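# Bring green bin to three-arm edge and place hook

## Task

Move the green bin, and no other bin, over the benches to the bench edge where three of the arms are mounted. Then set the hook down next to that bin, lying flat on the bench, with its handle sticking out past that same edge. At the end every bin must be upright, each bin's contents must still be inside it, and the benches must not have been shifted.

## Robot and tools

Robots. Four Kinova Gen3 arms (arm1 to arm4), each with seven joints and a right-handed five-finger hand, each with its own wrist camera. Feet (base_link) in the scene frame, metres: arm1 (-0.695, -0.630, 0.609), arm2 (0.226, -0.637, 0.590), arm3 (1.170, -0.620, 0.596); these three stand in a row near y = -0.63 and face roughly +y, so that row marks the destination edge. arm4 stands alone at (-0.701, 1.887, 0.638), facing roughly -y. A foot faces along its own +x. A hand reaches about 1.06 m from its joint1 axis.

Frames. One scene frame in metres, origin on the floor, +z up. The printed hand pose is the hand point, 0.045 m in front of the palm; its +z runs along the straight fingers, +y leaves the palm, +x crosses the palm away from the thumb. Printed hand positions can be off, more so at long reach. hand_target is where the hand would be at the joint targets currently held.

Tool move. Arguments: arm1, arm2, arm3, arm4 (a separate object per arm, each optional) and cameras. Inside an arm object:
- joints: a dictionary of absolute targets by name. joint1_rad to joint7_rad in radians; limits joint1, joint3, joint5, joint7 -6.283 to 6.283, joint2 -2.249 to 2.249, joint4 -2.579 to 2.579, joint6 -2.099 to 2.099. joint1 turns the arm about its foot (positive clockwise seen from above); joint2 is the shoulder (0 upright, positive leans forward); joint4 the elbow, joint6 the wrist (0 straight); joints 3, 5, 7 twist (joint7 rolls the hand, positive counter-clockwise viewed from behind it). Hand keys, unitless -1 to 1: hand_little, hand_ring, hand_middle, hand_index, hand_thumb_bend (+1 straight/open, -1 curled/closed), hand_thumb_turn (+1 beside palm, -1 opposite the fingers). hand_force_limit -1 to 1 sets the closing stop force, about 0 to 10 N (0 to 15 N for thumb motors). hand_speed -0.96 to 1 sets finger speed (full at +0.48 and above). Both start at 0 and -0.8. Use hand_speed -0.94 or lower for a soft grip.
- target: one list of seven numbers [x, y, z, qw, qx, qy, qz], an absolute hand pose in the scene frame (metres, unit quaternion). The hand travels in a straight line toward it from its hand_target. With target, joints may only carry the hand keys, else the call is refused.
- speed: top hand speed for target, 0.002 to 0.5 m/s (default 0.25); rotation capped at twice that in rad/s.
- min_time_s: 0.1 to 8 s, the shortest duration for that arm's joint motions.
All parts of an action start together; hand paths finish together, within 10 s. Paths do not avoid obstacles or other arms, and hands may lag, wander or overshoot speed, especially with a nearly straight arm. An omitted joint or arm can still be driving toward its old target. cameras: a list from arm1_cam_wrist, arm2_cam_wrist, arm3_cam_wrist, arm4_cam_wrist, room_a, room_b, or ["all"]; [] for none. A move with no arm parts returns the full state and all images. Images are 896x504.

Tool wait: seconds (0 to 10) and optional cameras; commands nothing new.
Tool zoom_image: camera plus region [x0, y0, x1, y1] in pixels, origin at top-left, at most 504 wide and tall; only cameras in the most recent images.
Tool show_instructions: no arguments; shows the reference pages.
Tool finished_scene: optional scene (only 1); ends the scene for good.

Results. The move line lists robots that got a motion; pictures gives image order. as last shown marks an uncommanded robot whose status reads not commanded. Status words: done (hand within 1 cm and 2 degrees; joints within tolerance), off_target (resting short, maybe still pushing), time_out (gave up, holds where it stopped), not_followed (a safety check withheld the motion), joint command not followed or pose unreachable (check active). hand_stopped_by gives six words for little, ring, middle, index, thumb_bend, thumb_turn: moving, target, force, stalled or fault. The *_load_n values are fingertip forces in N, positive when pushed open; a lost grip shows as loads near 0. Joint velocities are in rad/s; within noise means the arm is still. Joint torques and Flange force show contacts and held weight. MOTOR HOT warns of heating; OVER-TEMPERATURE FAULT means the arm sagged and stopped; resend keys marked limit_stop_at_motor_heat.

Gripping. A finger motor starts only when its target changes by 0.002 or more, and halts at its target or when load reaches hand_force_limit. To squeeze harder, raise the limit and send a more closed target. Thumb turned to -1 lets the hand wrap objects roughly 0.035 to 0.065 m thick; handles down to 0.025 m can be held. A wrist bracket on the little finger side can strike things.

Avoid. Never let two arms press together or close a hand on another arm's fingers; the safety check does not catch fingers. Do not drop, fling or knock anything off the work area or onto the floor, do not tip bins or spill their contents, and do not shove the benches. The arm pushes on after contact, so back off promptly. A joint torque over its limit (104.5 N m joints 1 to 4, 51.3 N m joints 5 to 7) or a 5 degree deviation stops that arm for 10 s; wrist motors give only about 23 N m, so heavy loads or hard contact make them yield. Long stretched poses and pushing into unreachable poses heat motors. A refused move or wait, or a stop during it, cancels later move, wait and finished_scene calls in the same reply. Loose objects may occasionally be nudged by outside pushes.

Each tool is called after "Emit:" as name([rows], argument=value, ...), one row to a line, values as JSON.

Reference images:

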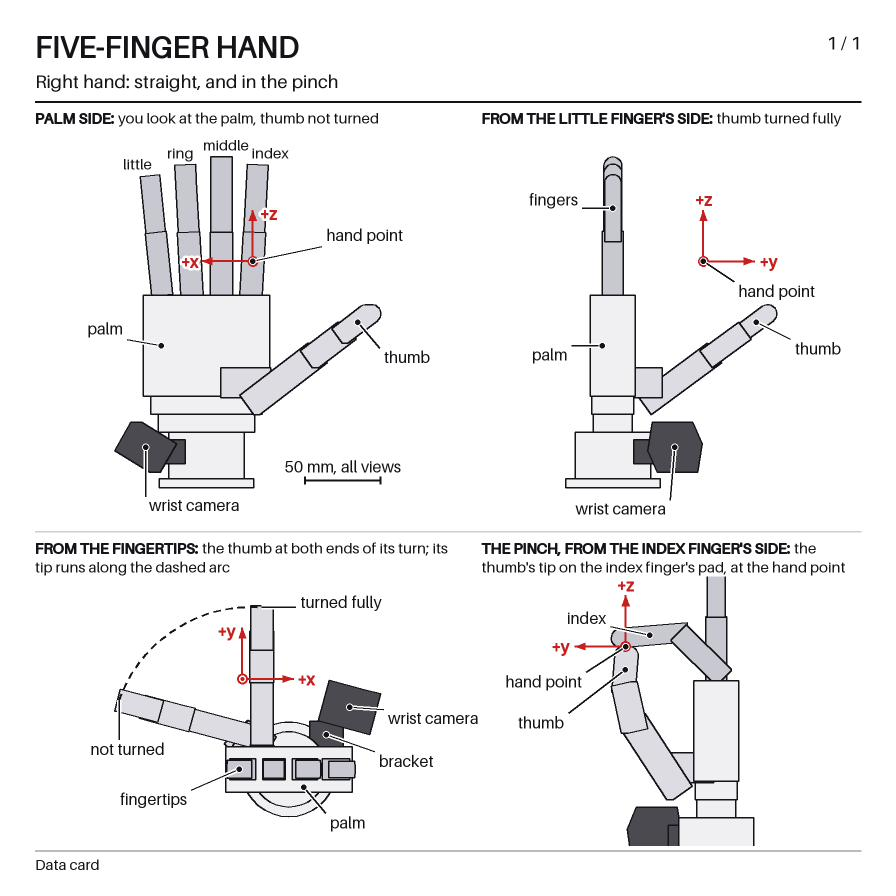

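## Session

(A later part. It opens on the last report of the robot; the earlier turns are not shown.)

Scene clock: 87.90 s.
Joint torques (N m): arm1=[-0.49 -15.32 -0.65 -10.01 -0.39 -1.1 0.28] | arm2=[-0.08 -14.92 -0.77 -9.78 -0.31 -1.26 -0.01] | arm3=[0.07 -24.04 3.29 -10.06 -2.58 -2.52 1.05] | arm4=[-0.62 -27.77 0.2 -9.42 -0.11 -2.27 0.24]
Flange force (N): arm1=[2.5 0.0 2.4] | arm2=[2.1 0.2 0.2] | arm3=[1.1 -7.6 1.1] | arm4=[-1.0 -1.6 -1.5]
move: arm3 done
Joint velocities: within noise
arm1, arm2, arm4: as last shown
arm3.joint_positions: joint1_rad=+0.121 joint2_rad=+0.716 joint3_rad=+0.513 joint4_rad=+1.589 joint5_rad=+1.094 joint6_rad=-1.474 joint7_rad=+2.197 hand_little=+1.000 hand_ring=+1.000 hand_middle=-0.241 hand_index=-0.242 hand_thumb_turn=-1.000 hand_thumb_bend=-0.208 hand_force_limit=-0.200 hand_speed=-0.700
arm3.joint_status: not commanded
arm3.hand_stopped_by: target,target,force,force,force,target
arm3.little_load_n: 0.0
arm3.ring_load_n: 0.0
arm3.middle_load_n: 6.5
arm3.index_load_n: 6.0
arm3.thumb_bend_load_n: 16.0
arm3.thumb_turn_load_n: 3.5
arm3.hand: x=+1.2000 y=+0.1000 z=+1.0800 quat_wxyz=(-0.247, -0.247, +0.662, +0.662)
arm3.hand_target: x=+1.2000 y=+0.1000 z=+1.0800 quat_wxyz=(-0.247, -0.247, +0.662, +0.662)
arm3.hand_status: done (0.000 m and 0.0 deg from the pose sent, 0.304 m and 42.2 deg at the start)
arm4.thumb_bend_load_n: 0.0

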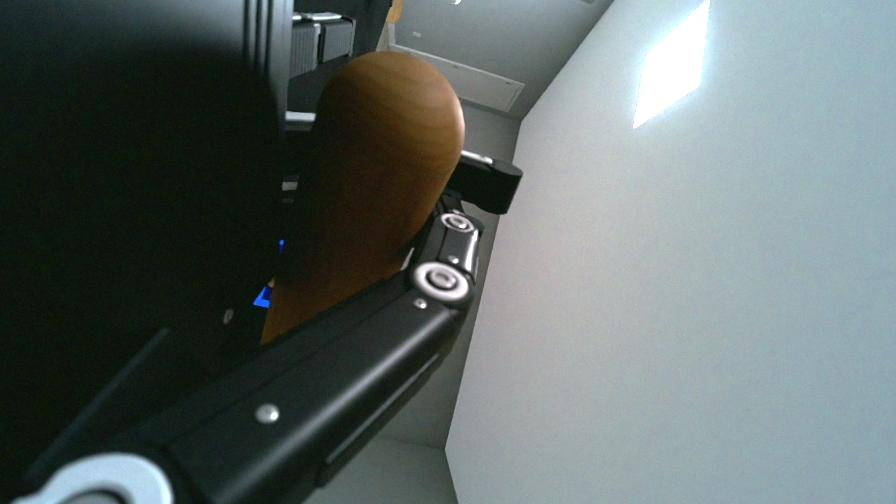

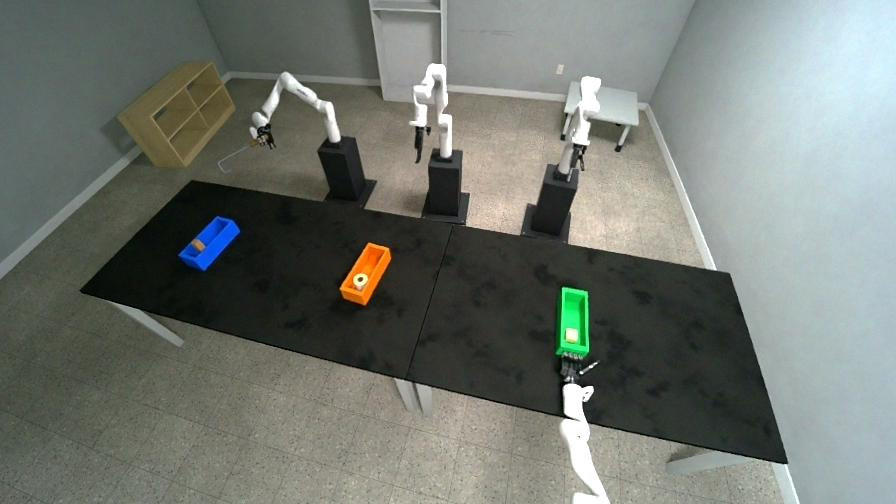

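Emit:
move(arm3={"target": [0.97, 0.12, 1.05, 0.4592, 0.4592, -0.5377, -0.5377], "speed": 0.12}, cameras=["arm3_cam_wrist", "room_a", "room_b", "arm2_cam_wrist"])

Emit:
zoom_image(camera="room_a", region=[200, 90, 400, 250])

Emit:
zoom_image(camera="room_b", region=[540, 60, 760, 240])

Scene clock: 91.73 s.
Joint torques (N m): arm1=[-0.65 -15.29 -0.65 -10.03 -0.35 -1.09 0.27] | arm2=[-0.03 -14.96 -0.86 -9.66 -0.24 -1.3 0] | arm3=[0.28 -29.85 1.03 -10.14 -3.26 -1.42 1.05] | arm4=[-0.61 -27.76 0.16 -9.39 -0.1 -2.29 0.25]
Flange force (N): arm1=[2.7 -0.4 2.5] | arm2=[1.3 0.2 -0.1] | arm3=[0.5 -6.6 1.2] | arm4=[-0.9 -1.5 -1.2]
move: arm3 done
Joint velocities: within noise
arm1.joint_positions: joint1_rad=+0.000 joint2_rad=+0.300 joint3_rad=+0.000 joint4_rad=+1.200 joint5_rad=+0.000 joint6_rad=+1.200 joint7_rad=-1.570 hand_little=+1.000 hand_ring=+1.000 hand_middle=+1.000 hand_index=+1.000 hand_thumb_turn=+1.000 hand_thumb_bend=+1.000 hand_force_limit=+0.000 hand_speed=-0.800
arm1.joint_status: not commanded
arm1.hand_stopped_by: target,target,target,target,target,target
arm1.little_load_n: 0.0
arm1.ring_load_n: 0.0
arm1.middle_load_n: 0.0
arm1.index_load_n: 0.0
arm1.thumb_bend_load_n: 0.0
arm1.thumb_turn_load_n: 0.0
arm1.hand: x=-0.6890 y=-0.0280 z=+1.0435 quat_wxyz=(-0.162, +0.666, -0.712, -0.151)
arm1.hand_target: x=-0.6890 y=-0.0280 z=+1.0435 quat_wxyz=(-0.162, +0.666, -0.712, -0.151)
arm1.hand_status: not commanded
arm2.joint_positions: joint1_rad=+0.100 joint2_rad=+0.300 joint3_rad=+0.000 joint4_rad=+1.200 joint5_rad=+0.000 joint6_rad=+1.200 joint7_rad=-1.570 hand_little=+1.000 hand_ring=+1.000 hand_middle=+1.000 hand_index=+1.000 hand_thumb_turn=+1.000 hand_thumb_bend=+1.000 hand_force_limit=+0.000 hand_speed=-0.800
arm2.joint_status: not commanded
arm2.hand_stopped_by: target,target,target,target,target,target
arm2.little_load_n: 0.5
arm2.ring_load_n: 0.0
arm2.middle_load_n: 0.0
arm2.index_load_n: 0.0
arm2.thumb_bend_load_n: 0.0
arm2.thumb_turn_load_n: 0.0
arm2.hand: x=+0.1949 y=-0.0324 z=+1.0198 quat_wxyz=(-0.153, +0.689, -0.691, -0.155)
arm2.hand_target: x=+0.1949 y=-0.0324 z=+1.0198 quat_wxyz=(-0.153, +0.689, -0.691, -0.155)
arm2.hand_status: not commanded
arm3.joint_positions: joint1_rad=+0.046 joint2_rad=+1.092 joint3_rad=+0.366 joint4_rad=+0.816 joint5_rad=+1.271 joint6_rad=-1.696 joint7_rad=+1.864 hand_little=+1.000 hand_ring=+1.000 hand_middle=-0.241 hand_index=-0.242 hand_thumb_turn=-1.000 hand_thumb_bend=-0.208 hand_force_limit=-0.200 hand_speed=-0.700
arm3.joint_status: not commanded
arm3.hand_stopped_by: target,target,force,force,force,target
arm3.little_load_n: 0.0
arm3.ring_load_n: 0.0
arm3.middle_load_n: 6.5
arm3.index_load_n: 6.5
arm3.thumb_bend_load_n: 16.5
arm3.thumb_turn_load_n: 3.5
arm3.hand: x=+0.9700 y=+0.1200 z=+1.0500 quat_wxyz=(-0.459, -0.459, +0.538, +0.538)
arm3.hand_target: x=+0.9700 y=+0.1200 z=+1.0500 quat_wxyz=(-0.459, -0.459, +0.538, +0.538)
arm3.hand_status: done (0.000 m and 0.0 deg from the pose sent, 0.233 m and 40.1 deg at the start)
arm4.joint_positions: joint1_rad=+0.085 joint2_rad=+1.298 joint3_rad=+0.033 joint4_rad=+0.883 joint5_rad=-0.057 joint6_rad=-0.406 joint7_rad=-3.122 hand_little=-1.000 hand_ring=-1.000 hand_middle=-1.000 hand_index=-1.000 hand_thumb_turn=+1.000 hand_thumb_bend=+1.000 hand_force_limit=+0.000 hand_speed=-0.400
arm4.joint_status: not commanded
arm4.hand_stopped_by: target,target,target,target,target,target
arm4.little_load_n: 0.0
arm4.ring_load_n: 0.0
arm4.middle_load_n: 0.0
arm4.index_load_n: 0.0
arm4.thumb_bend_load_n: 0.0
arm4.thumb_turn_load_n: 0.0
arm4.hand: x=-0.7410 y=+0.8950 z=+0.8450 quat_wxyz=(-0.629, -0.777, +0.000, +0.000)
arm4.hand_target: x=-0.7410 y=+0.8950 z=+0.8450 quat_wxyz=(-0.629, -0.777, +0.000, +0.000)
arm4.hand_status: not commanded
pictures: arm2_cam_wrist, arm3_cam_wrist, room_a, room_b

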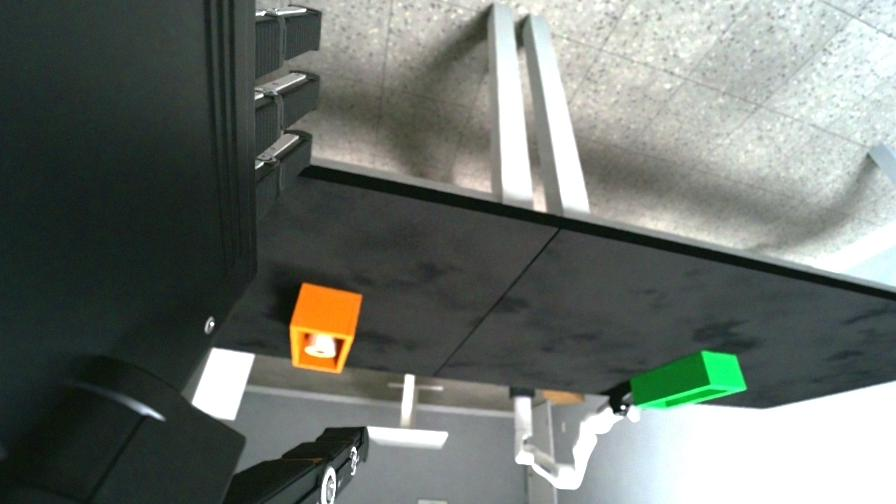

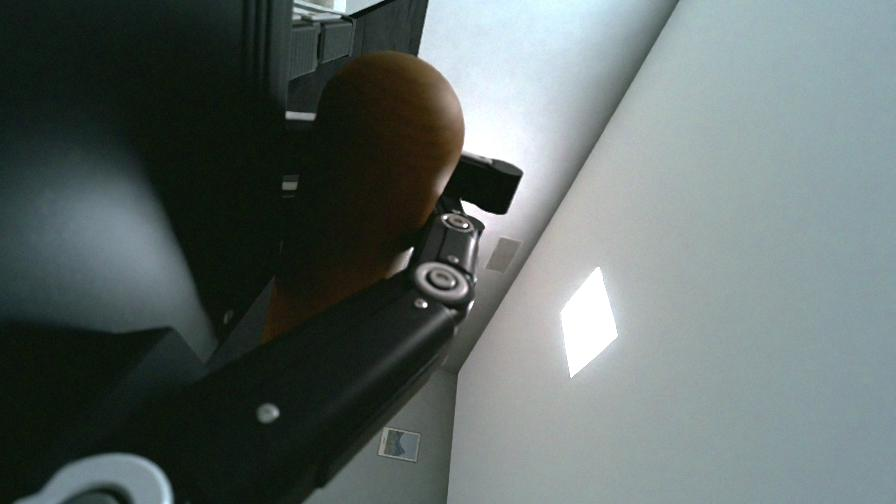

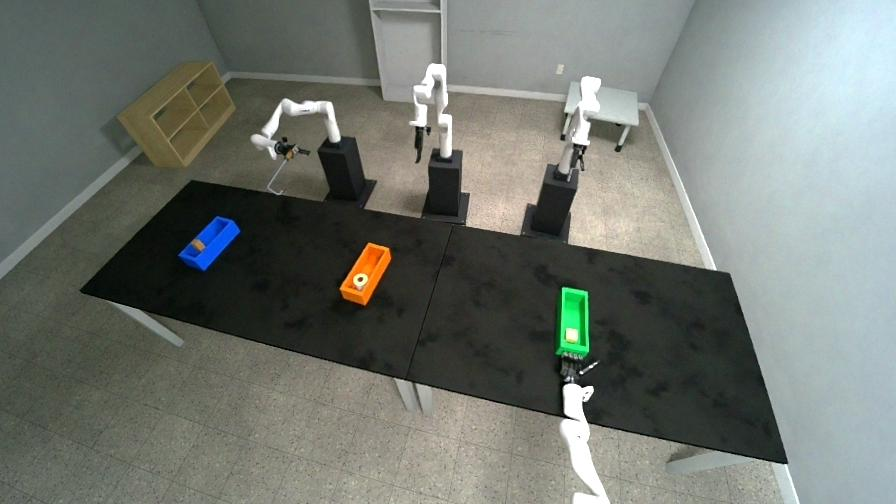

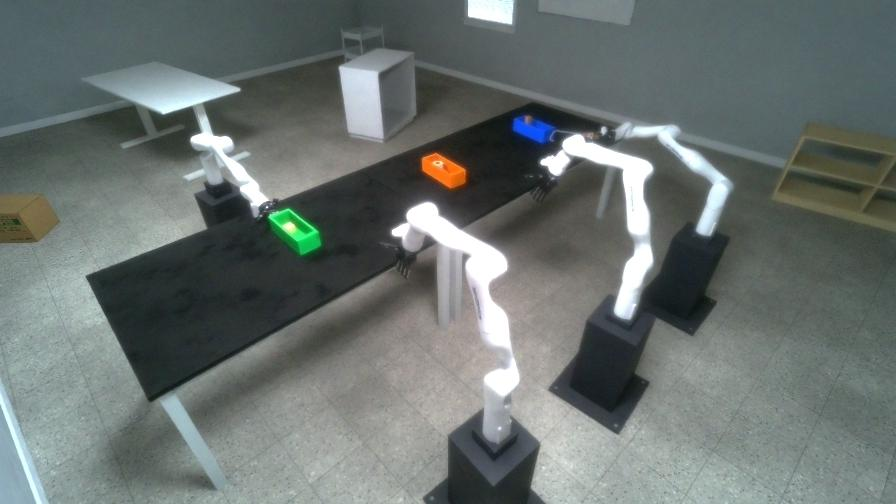

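Scaled by 2.520.

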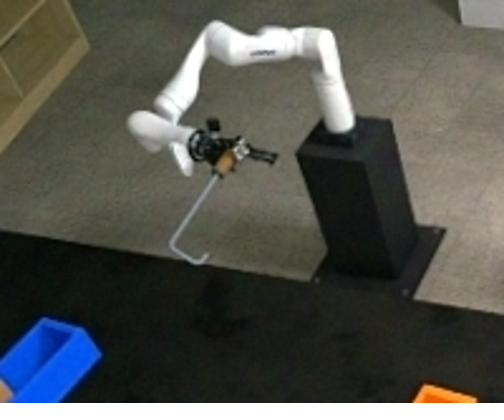

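Scaled by 2.291.

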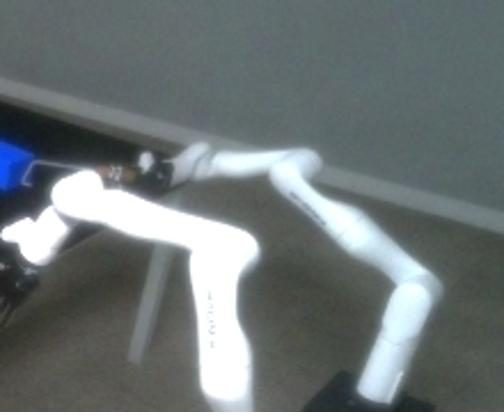

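Emit:
move(arm2={"joints": {"joint1_rad": 0.6}, "min_time_s": 2.5}, cameras=["arm2_cam_wrist"])

Emit:
zoom_image(camera="arm2_cam_wrist", region=[280, 200, 680, 480])

Scene clock: 95.43 s.
Joint torques (N m): arm1=[-0.7 -15.23 -0.63 -9.93 -0.41 -1.08 0.29] | arm2=[0.02 -15.02 -0.78 -9.6 -0.26 -1.26 -0.01] | arm3=[0.26 -29.83 1.05 -10.2 -3.27 -1.43 1] | arm4=[-0.59 -27.79 0.17 -9.41 -0.1 -2.29 0.22]
Flange force (N): arm1=[2.4 -0.4 2.3] | arm2=[1.1 0.2 0.0] | arm3=[1.1 -6.8 1.2] | arm4=[-0.8 -1.5 -1.2]
move: arm2 done
Joint velocities: within noise
arm1, arm3, arm4: as last shown
arm2.joint_positions: joint1_rad=+0.600 joint2_rad=+0.300 joint3_rad=+0.000 joint4_rad=+1.200 joint5_rad=+0.000 joint6_rad=+1.200 joint7_rad=-1.570 hand_little=+1.000 hand_ring=+1.000 hand_middle=+1.000 hand_index=+1.000 hand_thumb_turn=+1.000 hand_thumb_bend=+1.000 hand_force_limit=+0.000 hand_speed=-0.800
arm2.joint_status: all done
arm2.hand_stopped_by: target,target,target,target,target,target
arm2.little_load_n: 0.0
arm2.ring_load_n: 0.0
arm2.middle_load_n: 0.0
arm2.index_load_n: 0.0
arm2.thumb_bend_load_n: 0.0
arm2.thumb_turn_load_n: 0.0
arm2.hand: x=+0.4882 y=-0.0904 z=+1.0187 quat_wxyz=(-0.186, +0.496, -0.840, -0.111)
arm2.hand_target: x=+0.4882 y=-0.0904 z=+1.0187 quat_wxyz=(-0.186, +0.496, -0.840, -0.111)
arm2.hand_status: not commanded
arm3.thumb_bend_load_n: 16.0

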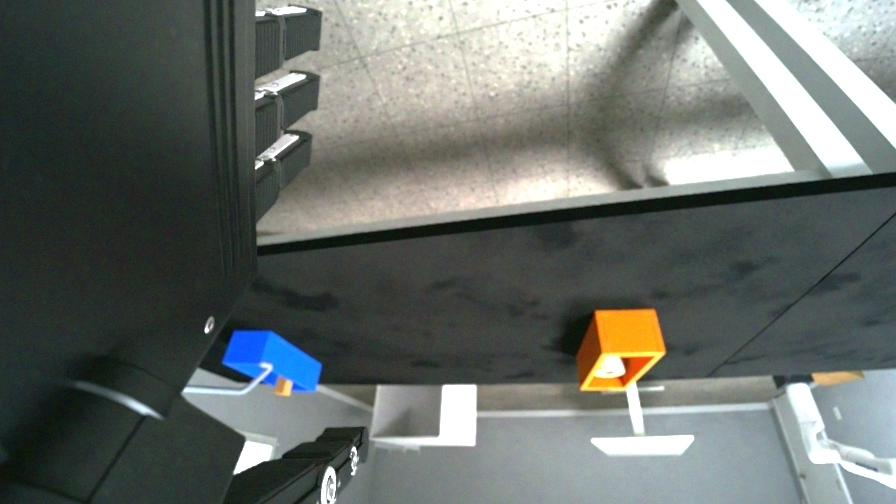

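Scaled by 1.260.

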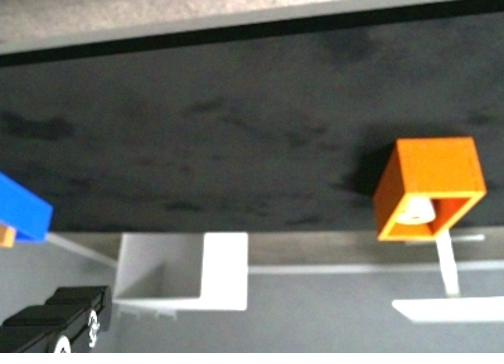

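Emit:
zoom_image(camera="arm2_cam_wrist", region=[170, 310, 340, 430])

Scaled by 2.965.

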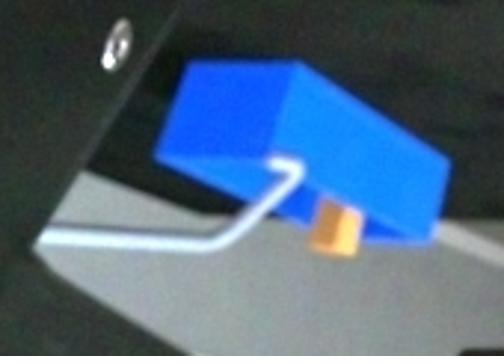

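Emit:
move(arm3={"target": [0.83, 0.155, 0.92, 0.4056, 0.5086, -0.4912, -0.5792], "speed": 0.1}, cameras=["arm2_cam_wrist", "room_a"])

Emit:
zoom_image(camera="arm2_cam_wrist", region=[170, 200, 470, 430])

Emit:
zoom_image(camera="room_a", region=[220, 110, 420, 270])

Scene clock: 100.40 s.
Joint torques (N m): arm1=[-0.57 -15.31 -0.64 -9.99 -0.35 -1.06 0.25] | arm2=[-0.03 -14.96 -0.77 -9.66 -0.23 -1.28 0.02] | arm3=[0.3 -32.43 0.5 -10.9 -3.06 -1.63 1.04] | arm4=[-0.59 -27.84 0.22 -9.43 -0.09 -2.29 0.23]
Flange force (N): arm1=[2.6 -0.3 2.5] | arm2=[1.5 0.2 0.0] | arm3=[4.3 -5.8 0.6] | arm4=[-0.9 -1.6 -1.3]
move: arm3 done
Joint velocities: within noise
arm1, arm2, arm4: as last shown
arm1.middle_load_n: -0.5
arm3.joint_positions: joint1_rad=-0.113 joint2_rad=+1.385 joint3_rad=+0.331 joint4_rad=+0.572 joint5_rad=+1.183 joint6_rad=-1.463 joint7_rad=+2.118 hand_little=+1.000 hand_ring=+1.000 hand_middle=-0.241 hand_index=-0.242 hand_thumb_turn=-1.000 hand_thumb_bend=-0.208 hand_force_limit=-0.200 hand_speed=-0.700
arm3.joint_status: not commanded
arm3.hand_stopped_by: target,target,force,force,force,target
arm3.little_load_n: 0.5
arm3.ring_load_n: 0.0
arm3.middle_load_n: 6.5
arm3.index_load_n: 6.5
arm3.thumb_bend_load_n: 16.0
arm3.thumb_turn_load_n: 3.5
arm3.hand: x=+0.8299 y=+0.1550 z=+0.9200 quat_wxyz=(-0.406, -0.509, +0.491, +0.579)
arm3.hand_target: x=+0.8300 y=+0.1550 z=+0.9200 quat_wxyz=(-0.406, -0.509, +0.491, +0.579)
arm3.hand_status: done (0.000 m and 0.0 deg from the pose sent, 0.194 m and 11.0 deg at the start)

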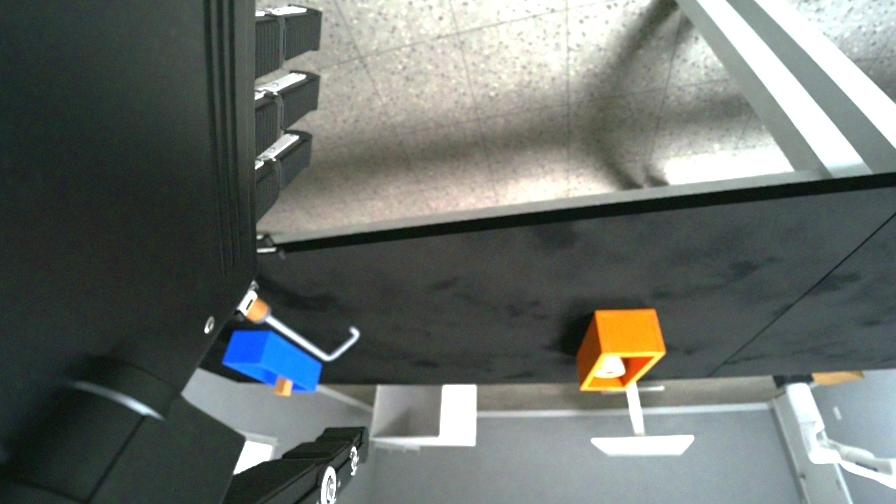

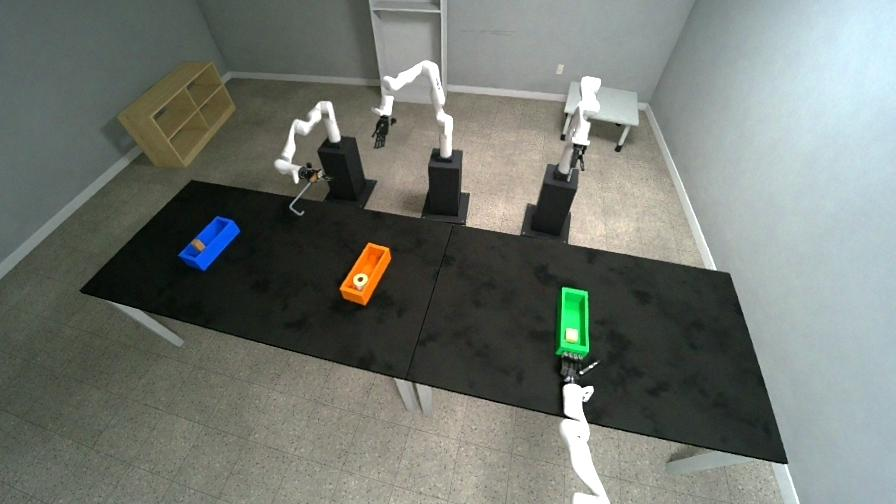

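Scaled by 1.680.

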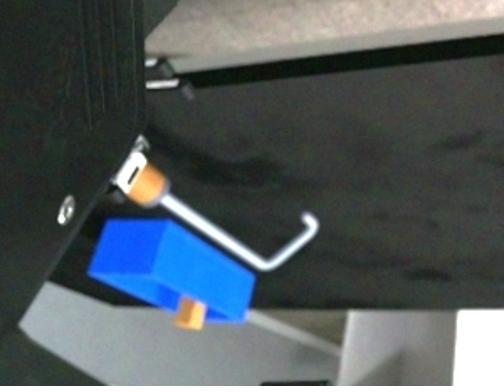

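Scaled by 2.520.

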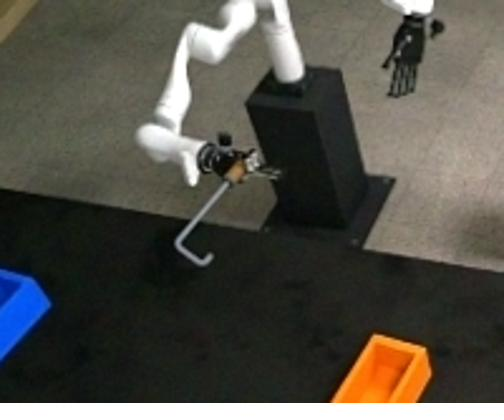

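Emit:
move(arm3={"target": [0.83, 0.155, 0.885, 0.4056, 0.5086, -0.4912, -0.5792], "speed": 0.05}, cameras=["arm2_cam_wrist", "room_a"])

Emit:
zoom_image(camera="arm2_cam_wrist", region=[200, 220, 400, 400])

Scene clock: 103.33 s.
Joint torques (N m): arm1=[-0.63 -15.38 -0.69 -10.05 -0.34 -1.05 0.27] | arm2=[0.02 -14.93 -0.8 -9.59 -0.24 -1.21 0.02] | arm3=[0.36 -32.56 0.42 -10.75 -3.03 -1.74 0.99] | arm4=[-0.58 -27.76 0.18 -9.41 -0.09 -2.26 0.22]
Flange force (N): arm1=[2.7 -0.3 2.7] | arm2=[1.3 0.3 0.0] | arm3=[4.0 -5.9 0.8] | arm4=[-0.8 -1.6 -1.5]
move: arm3 done
Joint velocities: within noise
arm1, arm2, arm4: as last shown
arm1.middle_load_n: 0.0
arm3.joint_positions: joint1_rad=-0.109 joint2_rad=+1.443 joint3_rad=+0.324 joint4_rad=+0.550 joint5_rad=+1.176 joint6_rad=-1.461 joint7_rad=+2.156 hand_little=+1.000 hand_ring=+1.000 hand_middle=-0.241 hand_index=-0.242 hand_thumb_turn=-1.000 hand_thumb_bend=-0.208 hand_force_limit=-0.200 hand_speed=-0.700
arm3.joint_status: not commanded
arm3.hand_stopped_by: target,target,force,force,force,target
arm3.little_load_n: 0.0
arm3.ring_load_n: 0.0
arm3.middle_load_n: 6.5
arm3.index_load_n: 6.5
arm3.thumb_bend_load_n: 16.5
arm3.thumb_turn_load_n: 3.5
arm3.hand: x=+0.8300 y=+0.1550 z=+0.8850 quat_wxyz=(-0.406, -0.509, +0.491, +0.579)
arm3.hand_target: x=+0.8300 y=+0.1550 z=+0.8850 quat_wxyz=(-0.406, -0.509, +0.491, +0.579)
arm3.hand_status: done (0.000 m and 0.0 deg from the pose sent, 0.035 m and 0.0 deg at the start)

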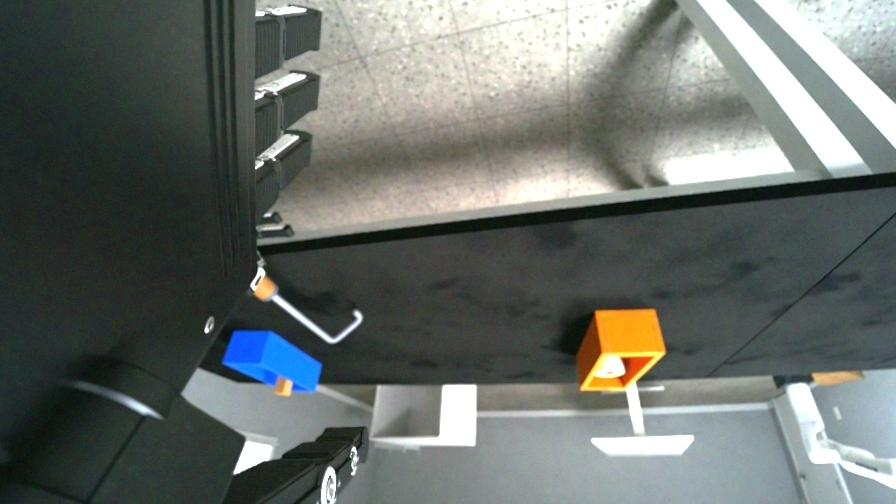

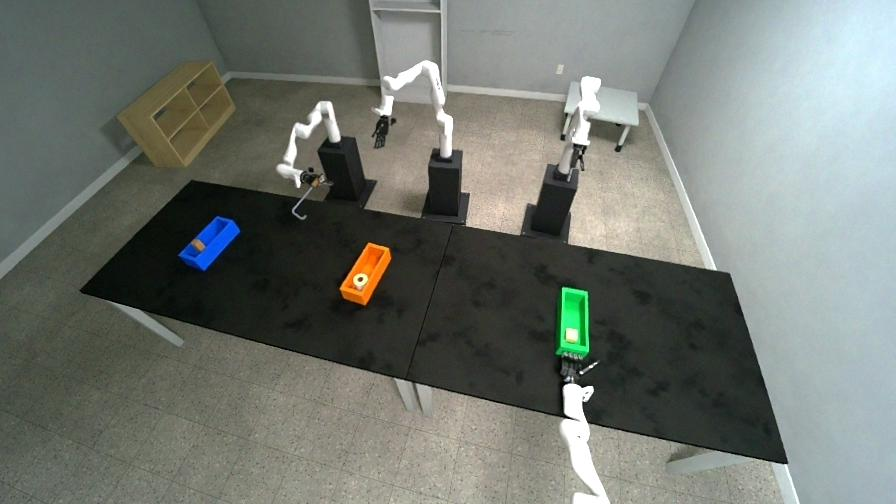

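Scaled by 2.520.

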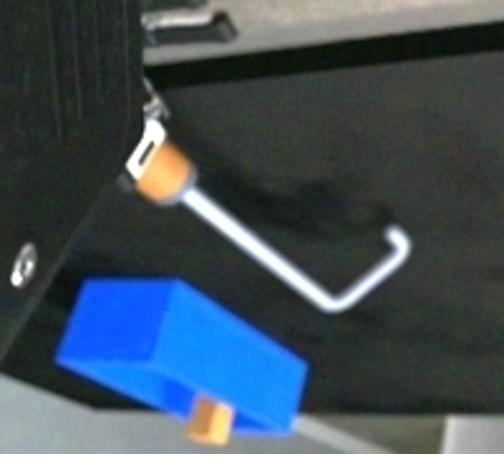

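Emit:
move(arm3={"target": [0.83, 0.155, 0.873, 0.4056, 0.5086, -0.4912, -0.5792], "speed": 0.03}, cameras=["arm2_cam_wrist"])

Emit:
zoom_image(camera="arm2_cam_wrist", region=[200, 220, 400, 400])

Scene clock: 104.50 s.
Joint torques (N m): arm1=[-0.67 -15.31 -0.69 -10.04 -0.43 -1.03 0.31] | arm2=[0.09 -15.01 -0.81 -9.61 -0.32 -1.23 0.02] | arm3=[0.24 -32.5 0.34 -10.79 -2.95 -1.81 1.02] | arm4=[-0.57 -27.75 0.19 -9.41 -0.08 -2.27 0.19]
Flange force (N): arm1=[2.8 -0.2 2.7] | arm2=[1.2 0.5 0.0] | arm3=no reading | arm4=[-0.7 -1.5 -1.5]
move: arm3 done
Joint velocities: within noise
arm1, arm2, arm4: as last shown
arm1.thumb_bend_load_n: -0.5
arm3.joint_positions: joint1_rad=-0.107 joint2_rad=+1.464 joint3_rad=+0.322 joint4_rad=+0.538 joint5_rad=+1.174 joint6_rad=-1.460 joint7_rad=+2.166 hand_little=+1.000 hand_ring=+1.000 hand_middle=-0.241 hand_index=-0.242 hand_thumb_turn=-1.000 hand_thumb_bend=-0.208 hand_force_limit=-0.200 hand_speed=-0.700
arm3.joint_status: not commanded
arm3.hand_stopped_by: target,target,force,force,force,target
arm3.little_load_n: 0.0
arm3.ring_load_n: 0.0
arm3.middle_load_n: 6.5
arm3.index_load_n: 6.5
arm3.thumb_bend_load_n: 16.0
arm3.thumb_turn_load_n: 3.5
arm3.hand: x=+0.8300 y=+0.1550 z=+0.8730 quat_wxyz=(-0.406, -0.509, +0.491, +0.579)
arm3.hand_target: x=+0.8300 y=+0.1550 z=+0.8730 quat_wxyz=(-0.406, -0.509, +0.491, +0.579)
arm3.hand_status: done (0.000 m and 0.0 deg from the pose sent, 0.012 m and 0.0 deg at the start)

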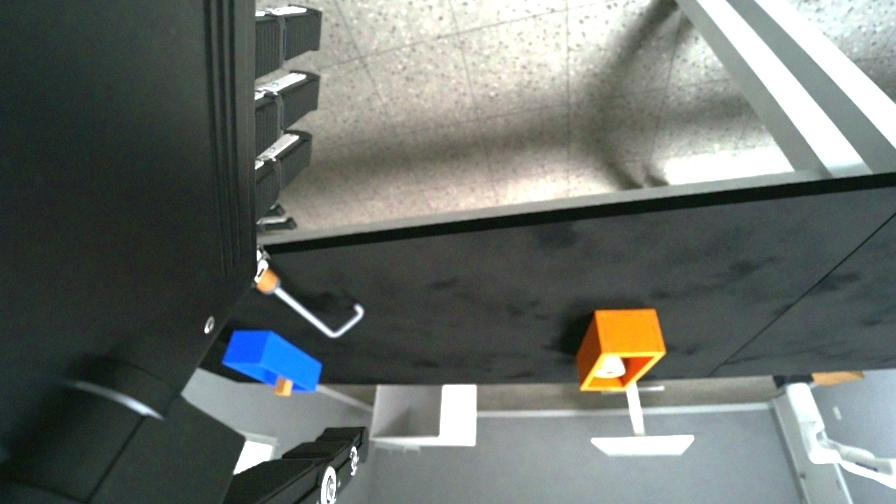

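Scaled by 2.520.

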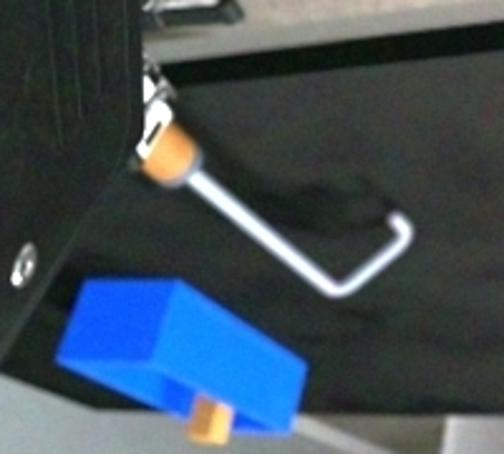

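Emit:
move(arm3={"target": [0.83, 0.155, 0.862, 0.4056, 0.5086, -0.4912, -0.5792], "speed": 0.03}, cameras=["arm2_cam_wrist"])

Emit:
zoom_image(camera="arm2_cam_wrist", region=[220, 230, 400, 370])

Scene clock: 105.63 s.
Joint torques (N m): arm1=[-0.58 -15.41 -0.58 -9.96 -0.36 -1.06 0.31] | arm2=[0.03 -14.99 -0.72 -9.67 -0.24 -1.26 0.05] | arm3=[0.27 -32.54 0.33 -10.8 -2.96 -1.85 1.02] | arm4=[-0.59 -27.77 0.18 -9.48 -0.08 -2.25 0.25]
Flange force (N): arm1=[2.2 -0.1 2.6] | arm2=[1.5 0.4 0.0] | arm3=no reading | arm4=[-0.8 -1.6 -1.9]
move: arm3 done
Joint velocities: within noise
arm1, arm2, arm4: as last shown
arm1.thumb_bend_load_n: 0.0
arm2.middle_load_n: 0.5
arm3.joint_positions: joint1_rad=-0.105 joint2_rad=+1.485 joint3_rad=+0.321 joint4_rad=+0.525 joint5_rad=+1.172 joint6_rad=-1.458 joint7_rad=+2.174 hand_little=+1.000 hand_ring=+1.000 hand_middle=-0.241 hand_index=-0.242 hand_thumb_turn=-1.000 hand_thumb_bend=-0.208 hand_force_limit=-0.200 hand_speed=-0.700
arm3.joint_status: not commanded
arm3.hand_stopped_by: target,target,force,force,force,target
arm3.little_load_n: 0.0
arm3.ring_load_n: 0.0
arm3.middle_load_n: 6.5
arm3.index_load_n: 6.5
arm3.thumb_bend_load_n: 16.0
arm3.thumb_turn_load_n: 3.0
arm3.hand: x=+0.8300 y=+0.1550 z=+0.8620 quat_wxyz=(-0.406, -0.509, +0.491, +0.579)
arm3.hand_target: x=+0.8300 y=+0.1550 z=+0.8620 quat_wxyz=(-0.406, -0.509, +0.491, +0.579)
arm3.hand_status: done (0.000 m and 0.0 deg from the pose sent, 0.011 m and 0.0 deg at the start)

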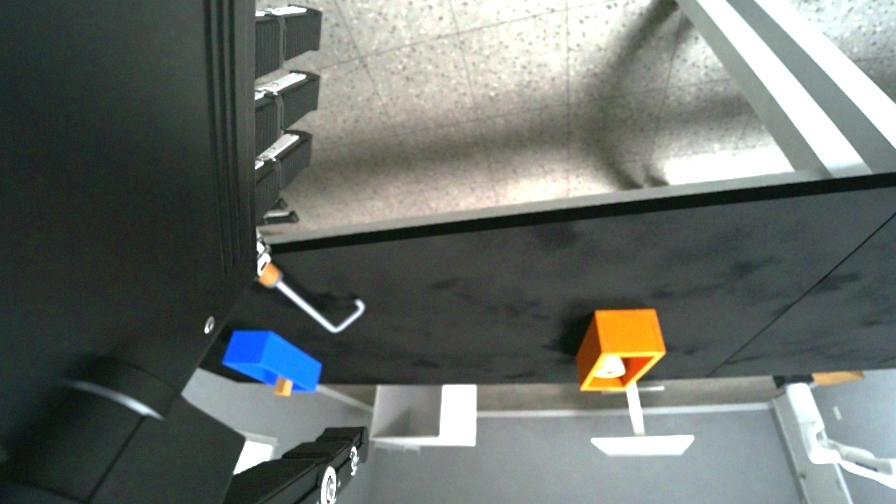

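Scaled by 2.800.

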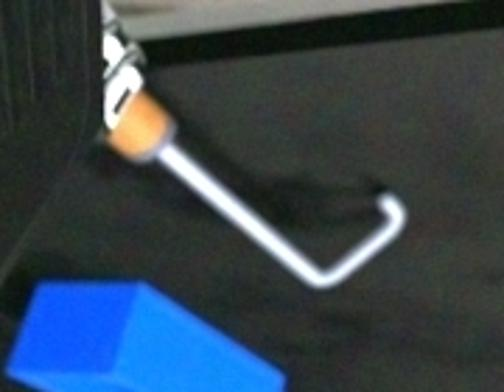

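Emit:
move(arm3={"target": [0.83, 0.155, 0.850, 0.4056, 0.5086, -0.4912, -0.5792], "speed": 0.03}, cameras=["arm2_cam_wrist"])

Emit:
zoom_image(camera="arm2_cam_wrist", region=[220, 230, 400, 370])

Scene clock: 107.03 s.
Joint torques (N m): arm1=[-0.66 -15.3 -0.6 -9.94 -0.37 -1.09 0.24] | arm2=[0.09 -14.97 -0.85 -9.64 -0.26 -1.26 0.05] | arm3=[0.41 -31.6 0.42 -10.24 -2.73 -1.6 0.75] | arm4=[-0.56 -27.74 0.2 -9.43 -0.07 -2.26 0.24]
Flange force (N): arm1=[2.3 -0.4 2.4] | arm2=[1.3 0.5 0.0] | arm3=no reading | arm4=[-0.7 -1.5 -1.6]
move: arm3 done
Joint velocities: within noise
arm1, arm2, arm4: as last shown
arm2.middle_load_n: 0.0
arm3.joint_positions: joint1_rad=-0.103 joint2_rad=+1.508 joint3_rad=+0.319 joint4_rad=+0.508 joint5_rad=+1.169 joint6_rad=-1.456 joint7_rad=+2.182 hand_little=+1.000 hand_ring=+1.000 hand_middle=-0.241 hand_index=-0.242 hand_thumb_turn=-1.000 hand_thumb_bend=-0.208 hand_force_limit=-0.200 hand_speed=-0.700
arm3.joint_status: not commanded
arm3.hand_stopped_by: target,target,force,force,force,target
arm3.little_load_n: 0.0
arm3.ring_load_n: 0.0
arm3.middle_load_n: 7.0
arm3.index_load_n: 6.0
arm3.thumb_bend_load_n: 16.0
arm3.thumb_turn_load_n: 2.5
arm3.hand: x=+0.8300 y=+0.1550 z=+0.8500 quat_wxyz=(-0.406, -0.509, +0.491, +0.579)
arm3.hand_target: x=+0.8300 y=+0.1550 z=+0.8500 quat_wxyz=(-0.406, -0.509, +0.491, +0.579)
arm3.hand_status: done (0.000 m and 0.0 deg from the pose sent, 0.012 m and 0.0 deg at the start)

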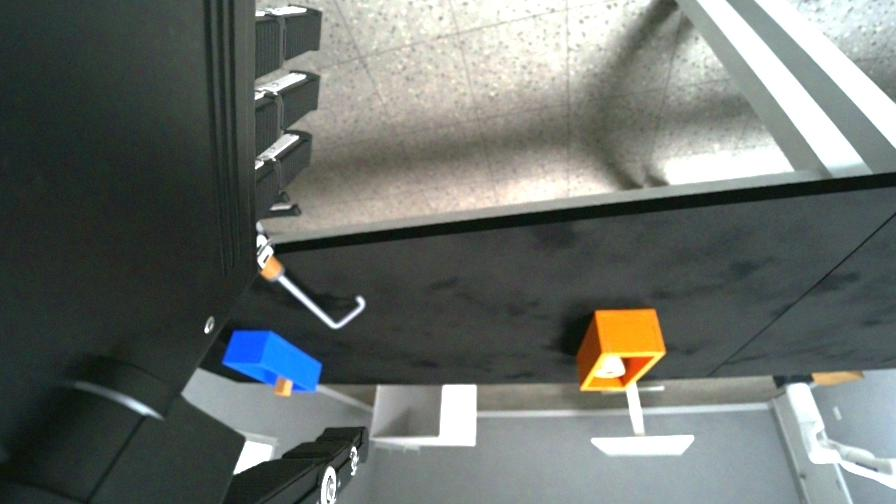

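Scaled by 2.800.

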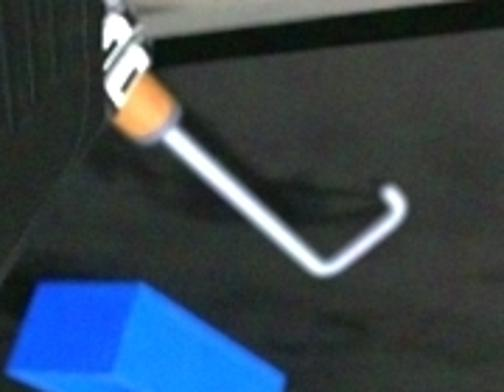

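Emit:
move(arm3={"joints": {"hand_thumb_bend": -0.19, "hand_index": -0.225, "hand_middle": -0.225, "hand_speed": -0.9}}, cameras=["arm2_cam_wrist"])

Emit:
zoom_image(camera="arm2_cam_wrist", region=[220, 230, 400, 370])

Scene clock: 107.87 s.
Joint torques (N m): arm1=[-0.7 -15.28 -0.56 -9.98 -0.39 -1.07 0.34] | arm2=[0.03 -14.98 -0.79 -9.67 -0.28 -1.26 0.01] | arm3=[0.42 -31.52 0.48 -10.14 -2.67 -1.65 0.79] | arm4=[-0.59 -27.82 0.2 -9.43 -0.07 -2.29 0.23]
Flange force (N): arm1=[2.6 -0.2 2.5] | arm2=[1.5 0.4 0.0] | arm3=no reading | arm4=[-0.8 -1.6 -1.3]
move: arm3 done
Joint velocities: within noise
arm1, arm2, arm4: as last shown
arm2.ring_load_n: -0.5
arm3.joint_positions: joint1_rad=-0.103 joint2_rad=+1.508 joint3_rad=+0.319 joint4_rad=+0.508 joint5_rad=+1.169 joint6_rad=-1.456 joint7_rad=+2.182 hand_little=+1.000 hand_ring=+1.000 hand_middle=-0.223 hand_index=-0.223 hand_thumb_turn=-1.000 hand_thumb_bend=-0.187 hand_force_limit=-0.200 hand_speed=-0.900
arm3.joint_status: all done
arm3.hand_stopped_by: target,target,target,target,force,target
arm3.little_load_n: 0.0
arm3.ring_load_n: 0.0
arm3.middle_load_n: 3.5
arm3.index_load_n: 3.0
arm3.thumb_bend_load_n: 12.0
arm3.thumb_turn_load_n: 2.5
arm3.hand: x=+0.8300 y=+0.1550 z=+0.8500 quat_wxyz=(-0.406, -0.509, +0.491, +0.579)
arm3.hand_target: x=+0.8300 y=+0.1550 z=+0.8500 quat_wxyz=(-0.406, -0.509, +0.491, +0.579)
arm3.hand_status: not commanded

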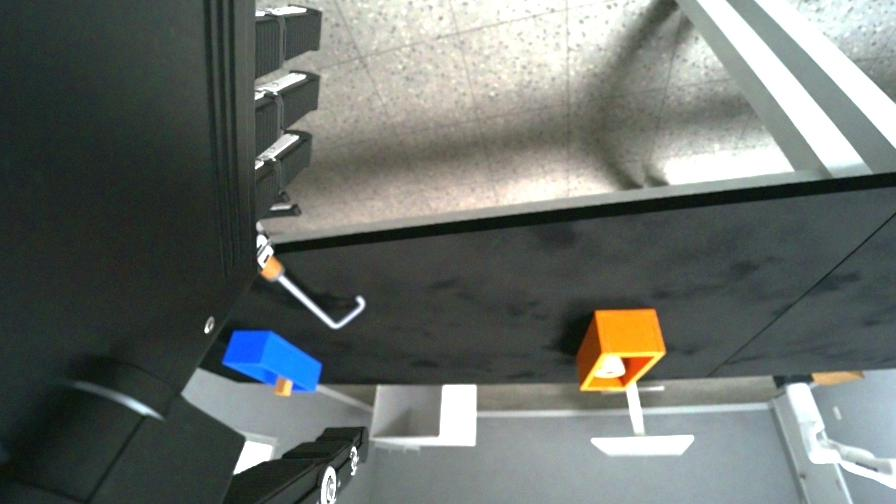

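Scaled by 2.800.

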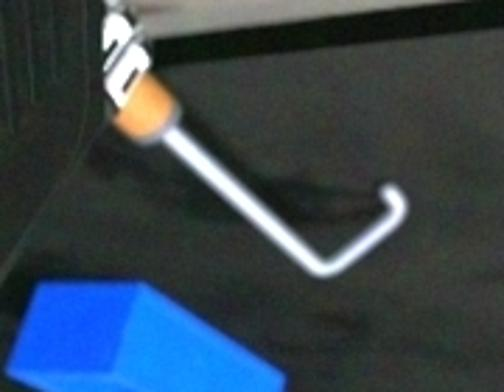

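Emit:
move(arm3={"joints": {"hand_thumb_bend": -0.168, "hand_index": -0.215, "hand_middle": -0.215}})

Emit:
move(arm3={"target": [0.83, 0.155, 0.832, 0.4056, 0.5086, -0.4912, -0.5792], "speed": 0.02}, cameras=["arm2_cam_wrist", "arm3_cam_wrist"])

Emit:
zoom_image(camera="arm2_cam_wrist", region=[220, 230, 400, 370])

Scene clock: 109.43 s.
Joint torques (N m): arm1=[-0.7 -15.27 -0.63 -9.98 -0.43 -1.07 0.34] | arm2=[-0.02 -14.89 -0.76 -9.63 -0.3 -1.23 0.01] | arm3=[0.36 -31.44 0.46 -10.19 -2.64 -1.75 0.76] | arm4=[-0.57 -27.8 0.22 -9.41 -0.12 -2.31 0.25]
Flange force (N): arm1=[2.6 -0.2 2.4] | arm2=[1.6 0.3 -0.1] | arm3=no reading | arm4=[-0.9 -1.5 -1.2]
move: arm3 done
Joint velocities: within noise
arm1.joint_positions: joint1_rad=+0.000 joint2_rad=+0.300 joint3_rad=+0.000 joint4_rad=+1.200 joint5_rad=+0.000 joint6_rad=+1.200 joint7_rad=-1.570 hand_little=+1.000 hand_ring=+1.000 hand_middle=+1.000 hand_index=+1.000 hand_thumb_turn=+1.000 hand_thumb_bend=+1.000 hand_force_limit=+0.000 hand_speed=-0.800
arm1.joint_status: not commanded
arm1.hand_stopped_by: target,target,target,target,target,target
arm1.little_load_n: 0.0
arm1.ring_load_n: 0.0
arm1.middle_load_n: 0.0
arm1.index_load_n: 0.0
arm1.thumb_bend_load_n: -0.5
arm1.thumb_turn_load_n: 0.0
arm1.hand: x=-0.6890 y=-0.0280 z=+1.0435 quat_wxyz=(-0.162, +0.666, -0.712, -0.151)
arm1.hand_target: x=-0.6890 y=-0.0280 z=+1.0435 quat_wxyz=(-0.162, +0.666, -0.712, -0.151)
arm1.hand_status: not commanded
arm2: as last shown
arm2.ring_load_n: 0.0
arm3.joint_positions: joint1_rad=-0.103 joint2_rad=+1.508 joint3_rad=+0.319 joint4_rad=+0.508 joint5_rad=+1.169 joint6_rad=-1.456 joint7_rad=+2.182 hand_little=+1.000 hand_ring=+1.000 hand_middle=-0.214 hand_index=-0.214 hand_thumb_turn=-1.000 hand_thumb_bend=-0.164 hand_force_limit=-0.200 hand_speed=-0.900
arm3.joint_status: all done
arm3.hand_stopped_by: target,target,target,target,force,target
arm3.little_load_n: 0.0
arm3.ring_load_n: 0.0
arm3.middle_load_n: 1.5
arm3.index_load_n: 2.0
arm3.thumb_bend_load_n: 8.0
arm3.thumb_turn_load_n: 2.0
arm3.hand: x=+0.8300 y=+0.1550 z=+0.8500 quat_wxyz=(-0.406, -0.509, +0.491, +0.579)
arm3.hand_target: x=+0.8300 y=+0.1550 z=+0.8500 quat_wxyz=(-0.406, -0.509, +0.491, +0.579)
arm3.hand_status: not commanded
arm4.joint_positions: joint1_rad=+0.085 joint2_rad=+1.298 joint3_rad=+0.033 joint4_rad=+0.883 joint5_rad=-0.057 joint6_rad=-0.406 joint7_rad=-3.122 hand_little=-1.000 hand_ring=-1.000 hand_middle=-1.000 hand_index=-1.000 hand_thumb_turn=+1.000 hand_thumb_bend=+1.000 hand_force_limit=+0.000 hand_speed=-0.400
arm4.joint_status: not commanded
arm4.hand_stopped_by: target,target,target,target,target,target
arm4.little_load_n: 0.0
arm4.ring_load_n: 0.0
arm4.middle_load_n: 0.0
arm4.index_load_n: 0.0
arm4.thumb_bend_load_n: -0.5
arm4.thumb_turn_load_n: 0.0
arm4.hand: x=-0.7410 y=+0.8950 z=+0.8450 quat_wxyz=(-0.629, -0.777, +0.000, +0.000)
arm4.hand_target: x=-0.7410 y=+0.8950 z=+0.8450 quat_wxyz=(-0.629, -0.777, +0.000, +0.000)
arm4.hand_status: not commanded
pictures: none

Scene clock: 110.83 s.
Joint torques (N m): arm1=[-0.65 -15.29 -0.6 -10.04 -0.39 -1.09 0.26] | arm2=[-0.04 -14.99 -0.8 -9.61 -0.3 -1.31 0.03] | arm3=[0.48 -31.01 0.42 -9.87 -2.59 -1.55 0.6] | arm4=[-0.6 -27.82 0.18 -9.39 -0.08 -2.27 0.22]
Flange force (N): arm1=[2.8 -0.4 2.5] | arm2=[1.1 0.3 -0.2] | arm3=no reading | arm4=[-0.8 -1.6 -1.1]
move: arm3 done
Joint velocities: within noise
arm1, arm4: as last shown
arm1.thumb_bend_load_n: 0.0
arm2.joint_positions: joint1_rad=+0.600 joint2_rad=+0.300 joint3_rad=+0.000 joint4_rad=+1.200 joint5_rad=+0.000 joint6_rad=+1.200 joint7_rad=-1.570 hand_little=+1.000 hand_ring=+1.000 hand_middle=+1.000 hand_index=+1.000 hand_thumb_turn=+1.000 hand_thumb_bend=+1.000 hand_force_limit=+0.000 hand_speed=-0.800
arm2.joint_status: not commanded
arm2.hand_stopped_by: target,target,target,target,target,target
arm2.little_load_n: 0.0
arm2.ring_load_n: 0.0
arm2.middle_load_n: 0.0
arm2.index_load_n: 0.0
arm2.thumb_bend_load_n: -0.5
arm2.thumb_turn_load_n: 0.0
arm2.hand: x=+0.4882 y=-0.0904 z=+1.0187 quat_wxyz=(-0.186, +0.496, -0.840, -0.111)
arm2.hand_target: x=+0.4882 y=-0.0904 z=+1.0187 quat_wxyz=(-0.186, +0.496, -0.840, -0.111)
arm2.hand_status: not commanded
arm3.joint_positions: joint1_rad=-0.099 joint2_rad=+1.546 joint3_rad=+0.317 joint4_rad=+0.477 joint5_rad=+1.167 joint6_rad=-1.451 joint7_rad=+2.191 hand_little=+1.000 hand_ring=+1.000 hand_middle=-0.214 hand_index=-0.214 hand_thumb_turn=-1.000 hand_thumb_bend=-0.164 hand_force_limit=-0.200 hand_speed=-0.900
arm3.joint_status: not commanded
arm3.hand_stopped_by: target,target,target,target,force,target
arm3.little_load_n: 0.0
arm3.ring_load_n: 0.0
arm3.middle_load_n: 2.0
arm3.index_load_n: 1.0
arm3.thumb_bend_load_n: 6.0
arm3.thumb_turn_load_n: 1.0
arm3.hand: x=+0.8300 y=+0.1550 z=+0.8320 quat_wxyz=(-0.406, -0.509, +0.491, +0.579)
arm3.hand_target: x=+0.8300 y=+0.1550 z=+0.8320 quat_wxyz=(-0.406, -0.509, +0.491, +0.579)
arm3.hand_status: done (0.000 m and 0.0 deg from the pose sent, 0.018 m and 0.0 deg at the start)
arm4.thumb_bend_load_n: 0.0

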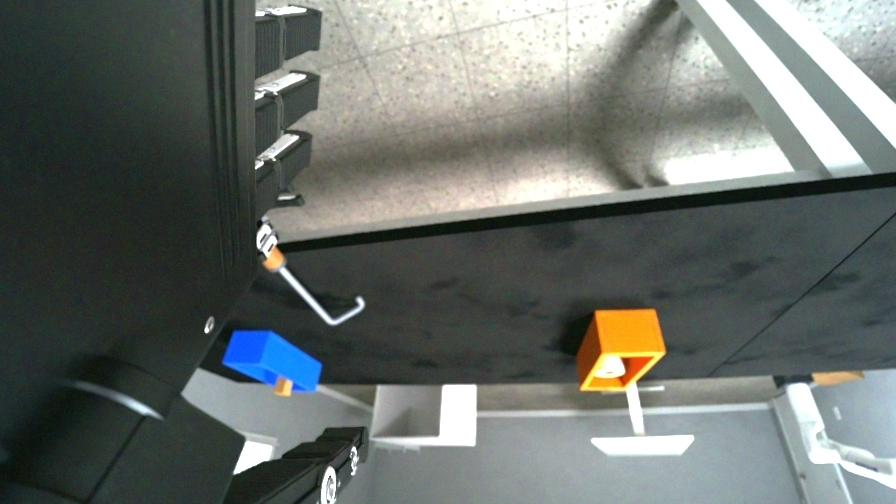

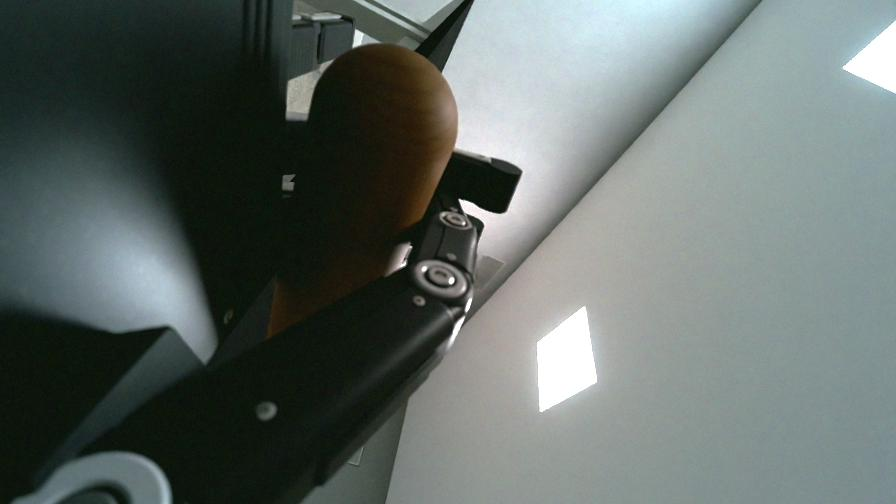

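Scaled by 2.800.

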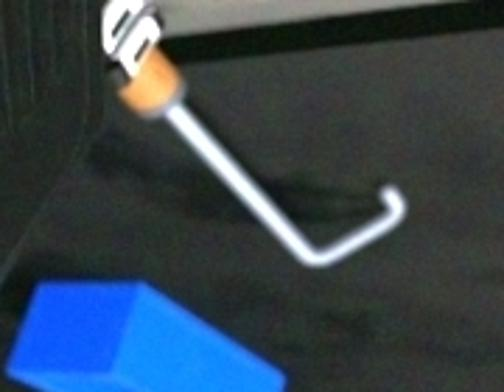

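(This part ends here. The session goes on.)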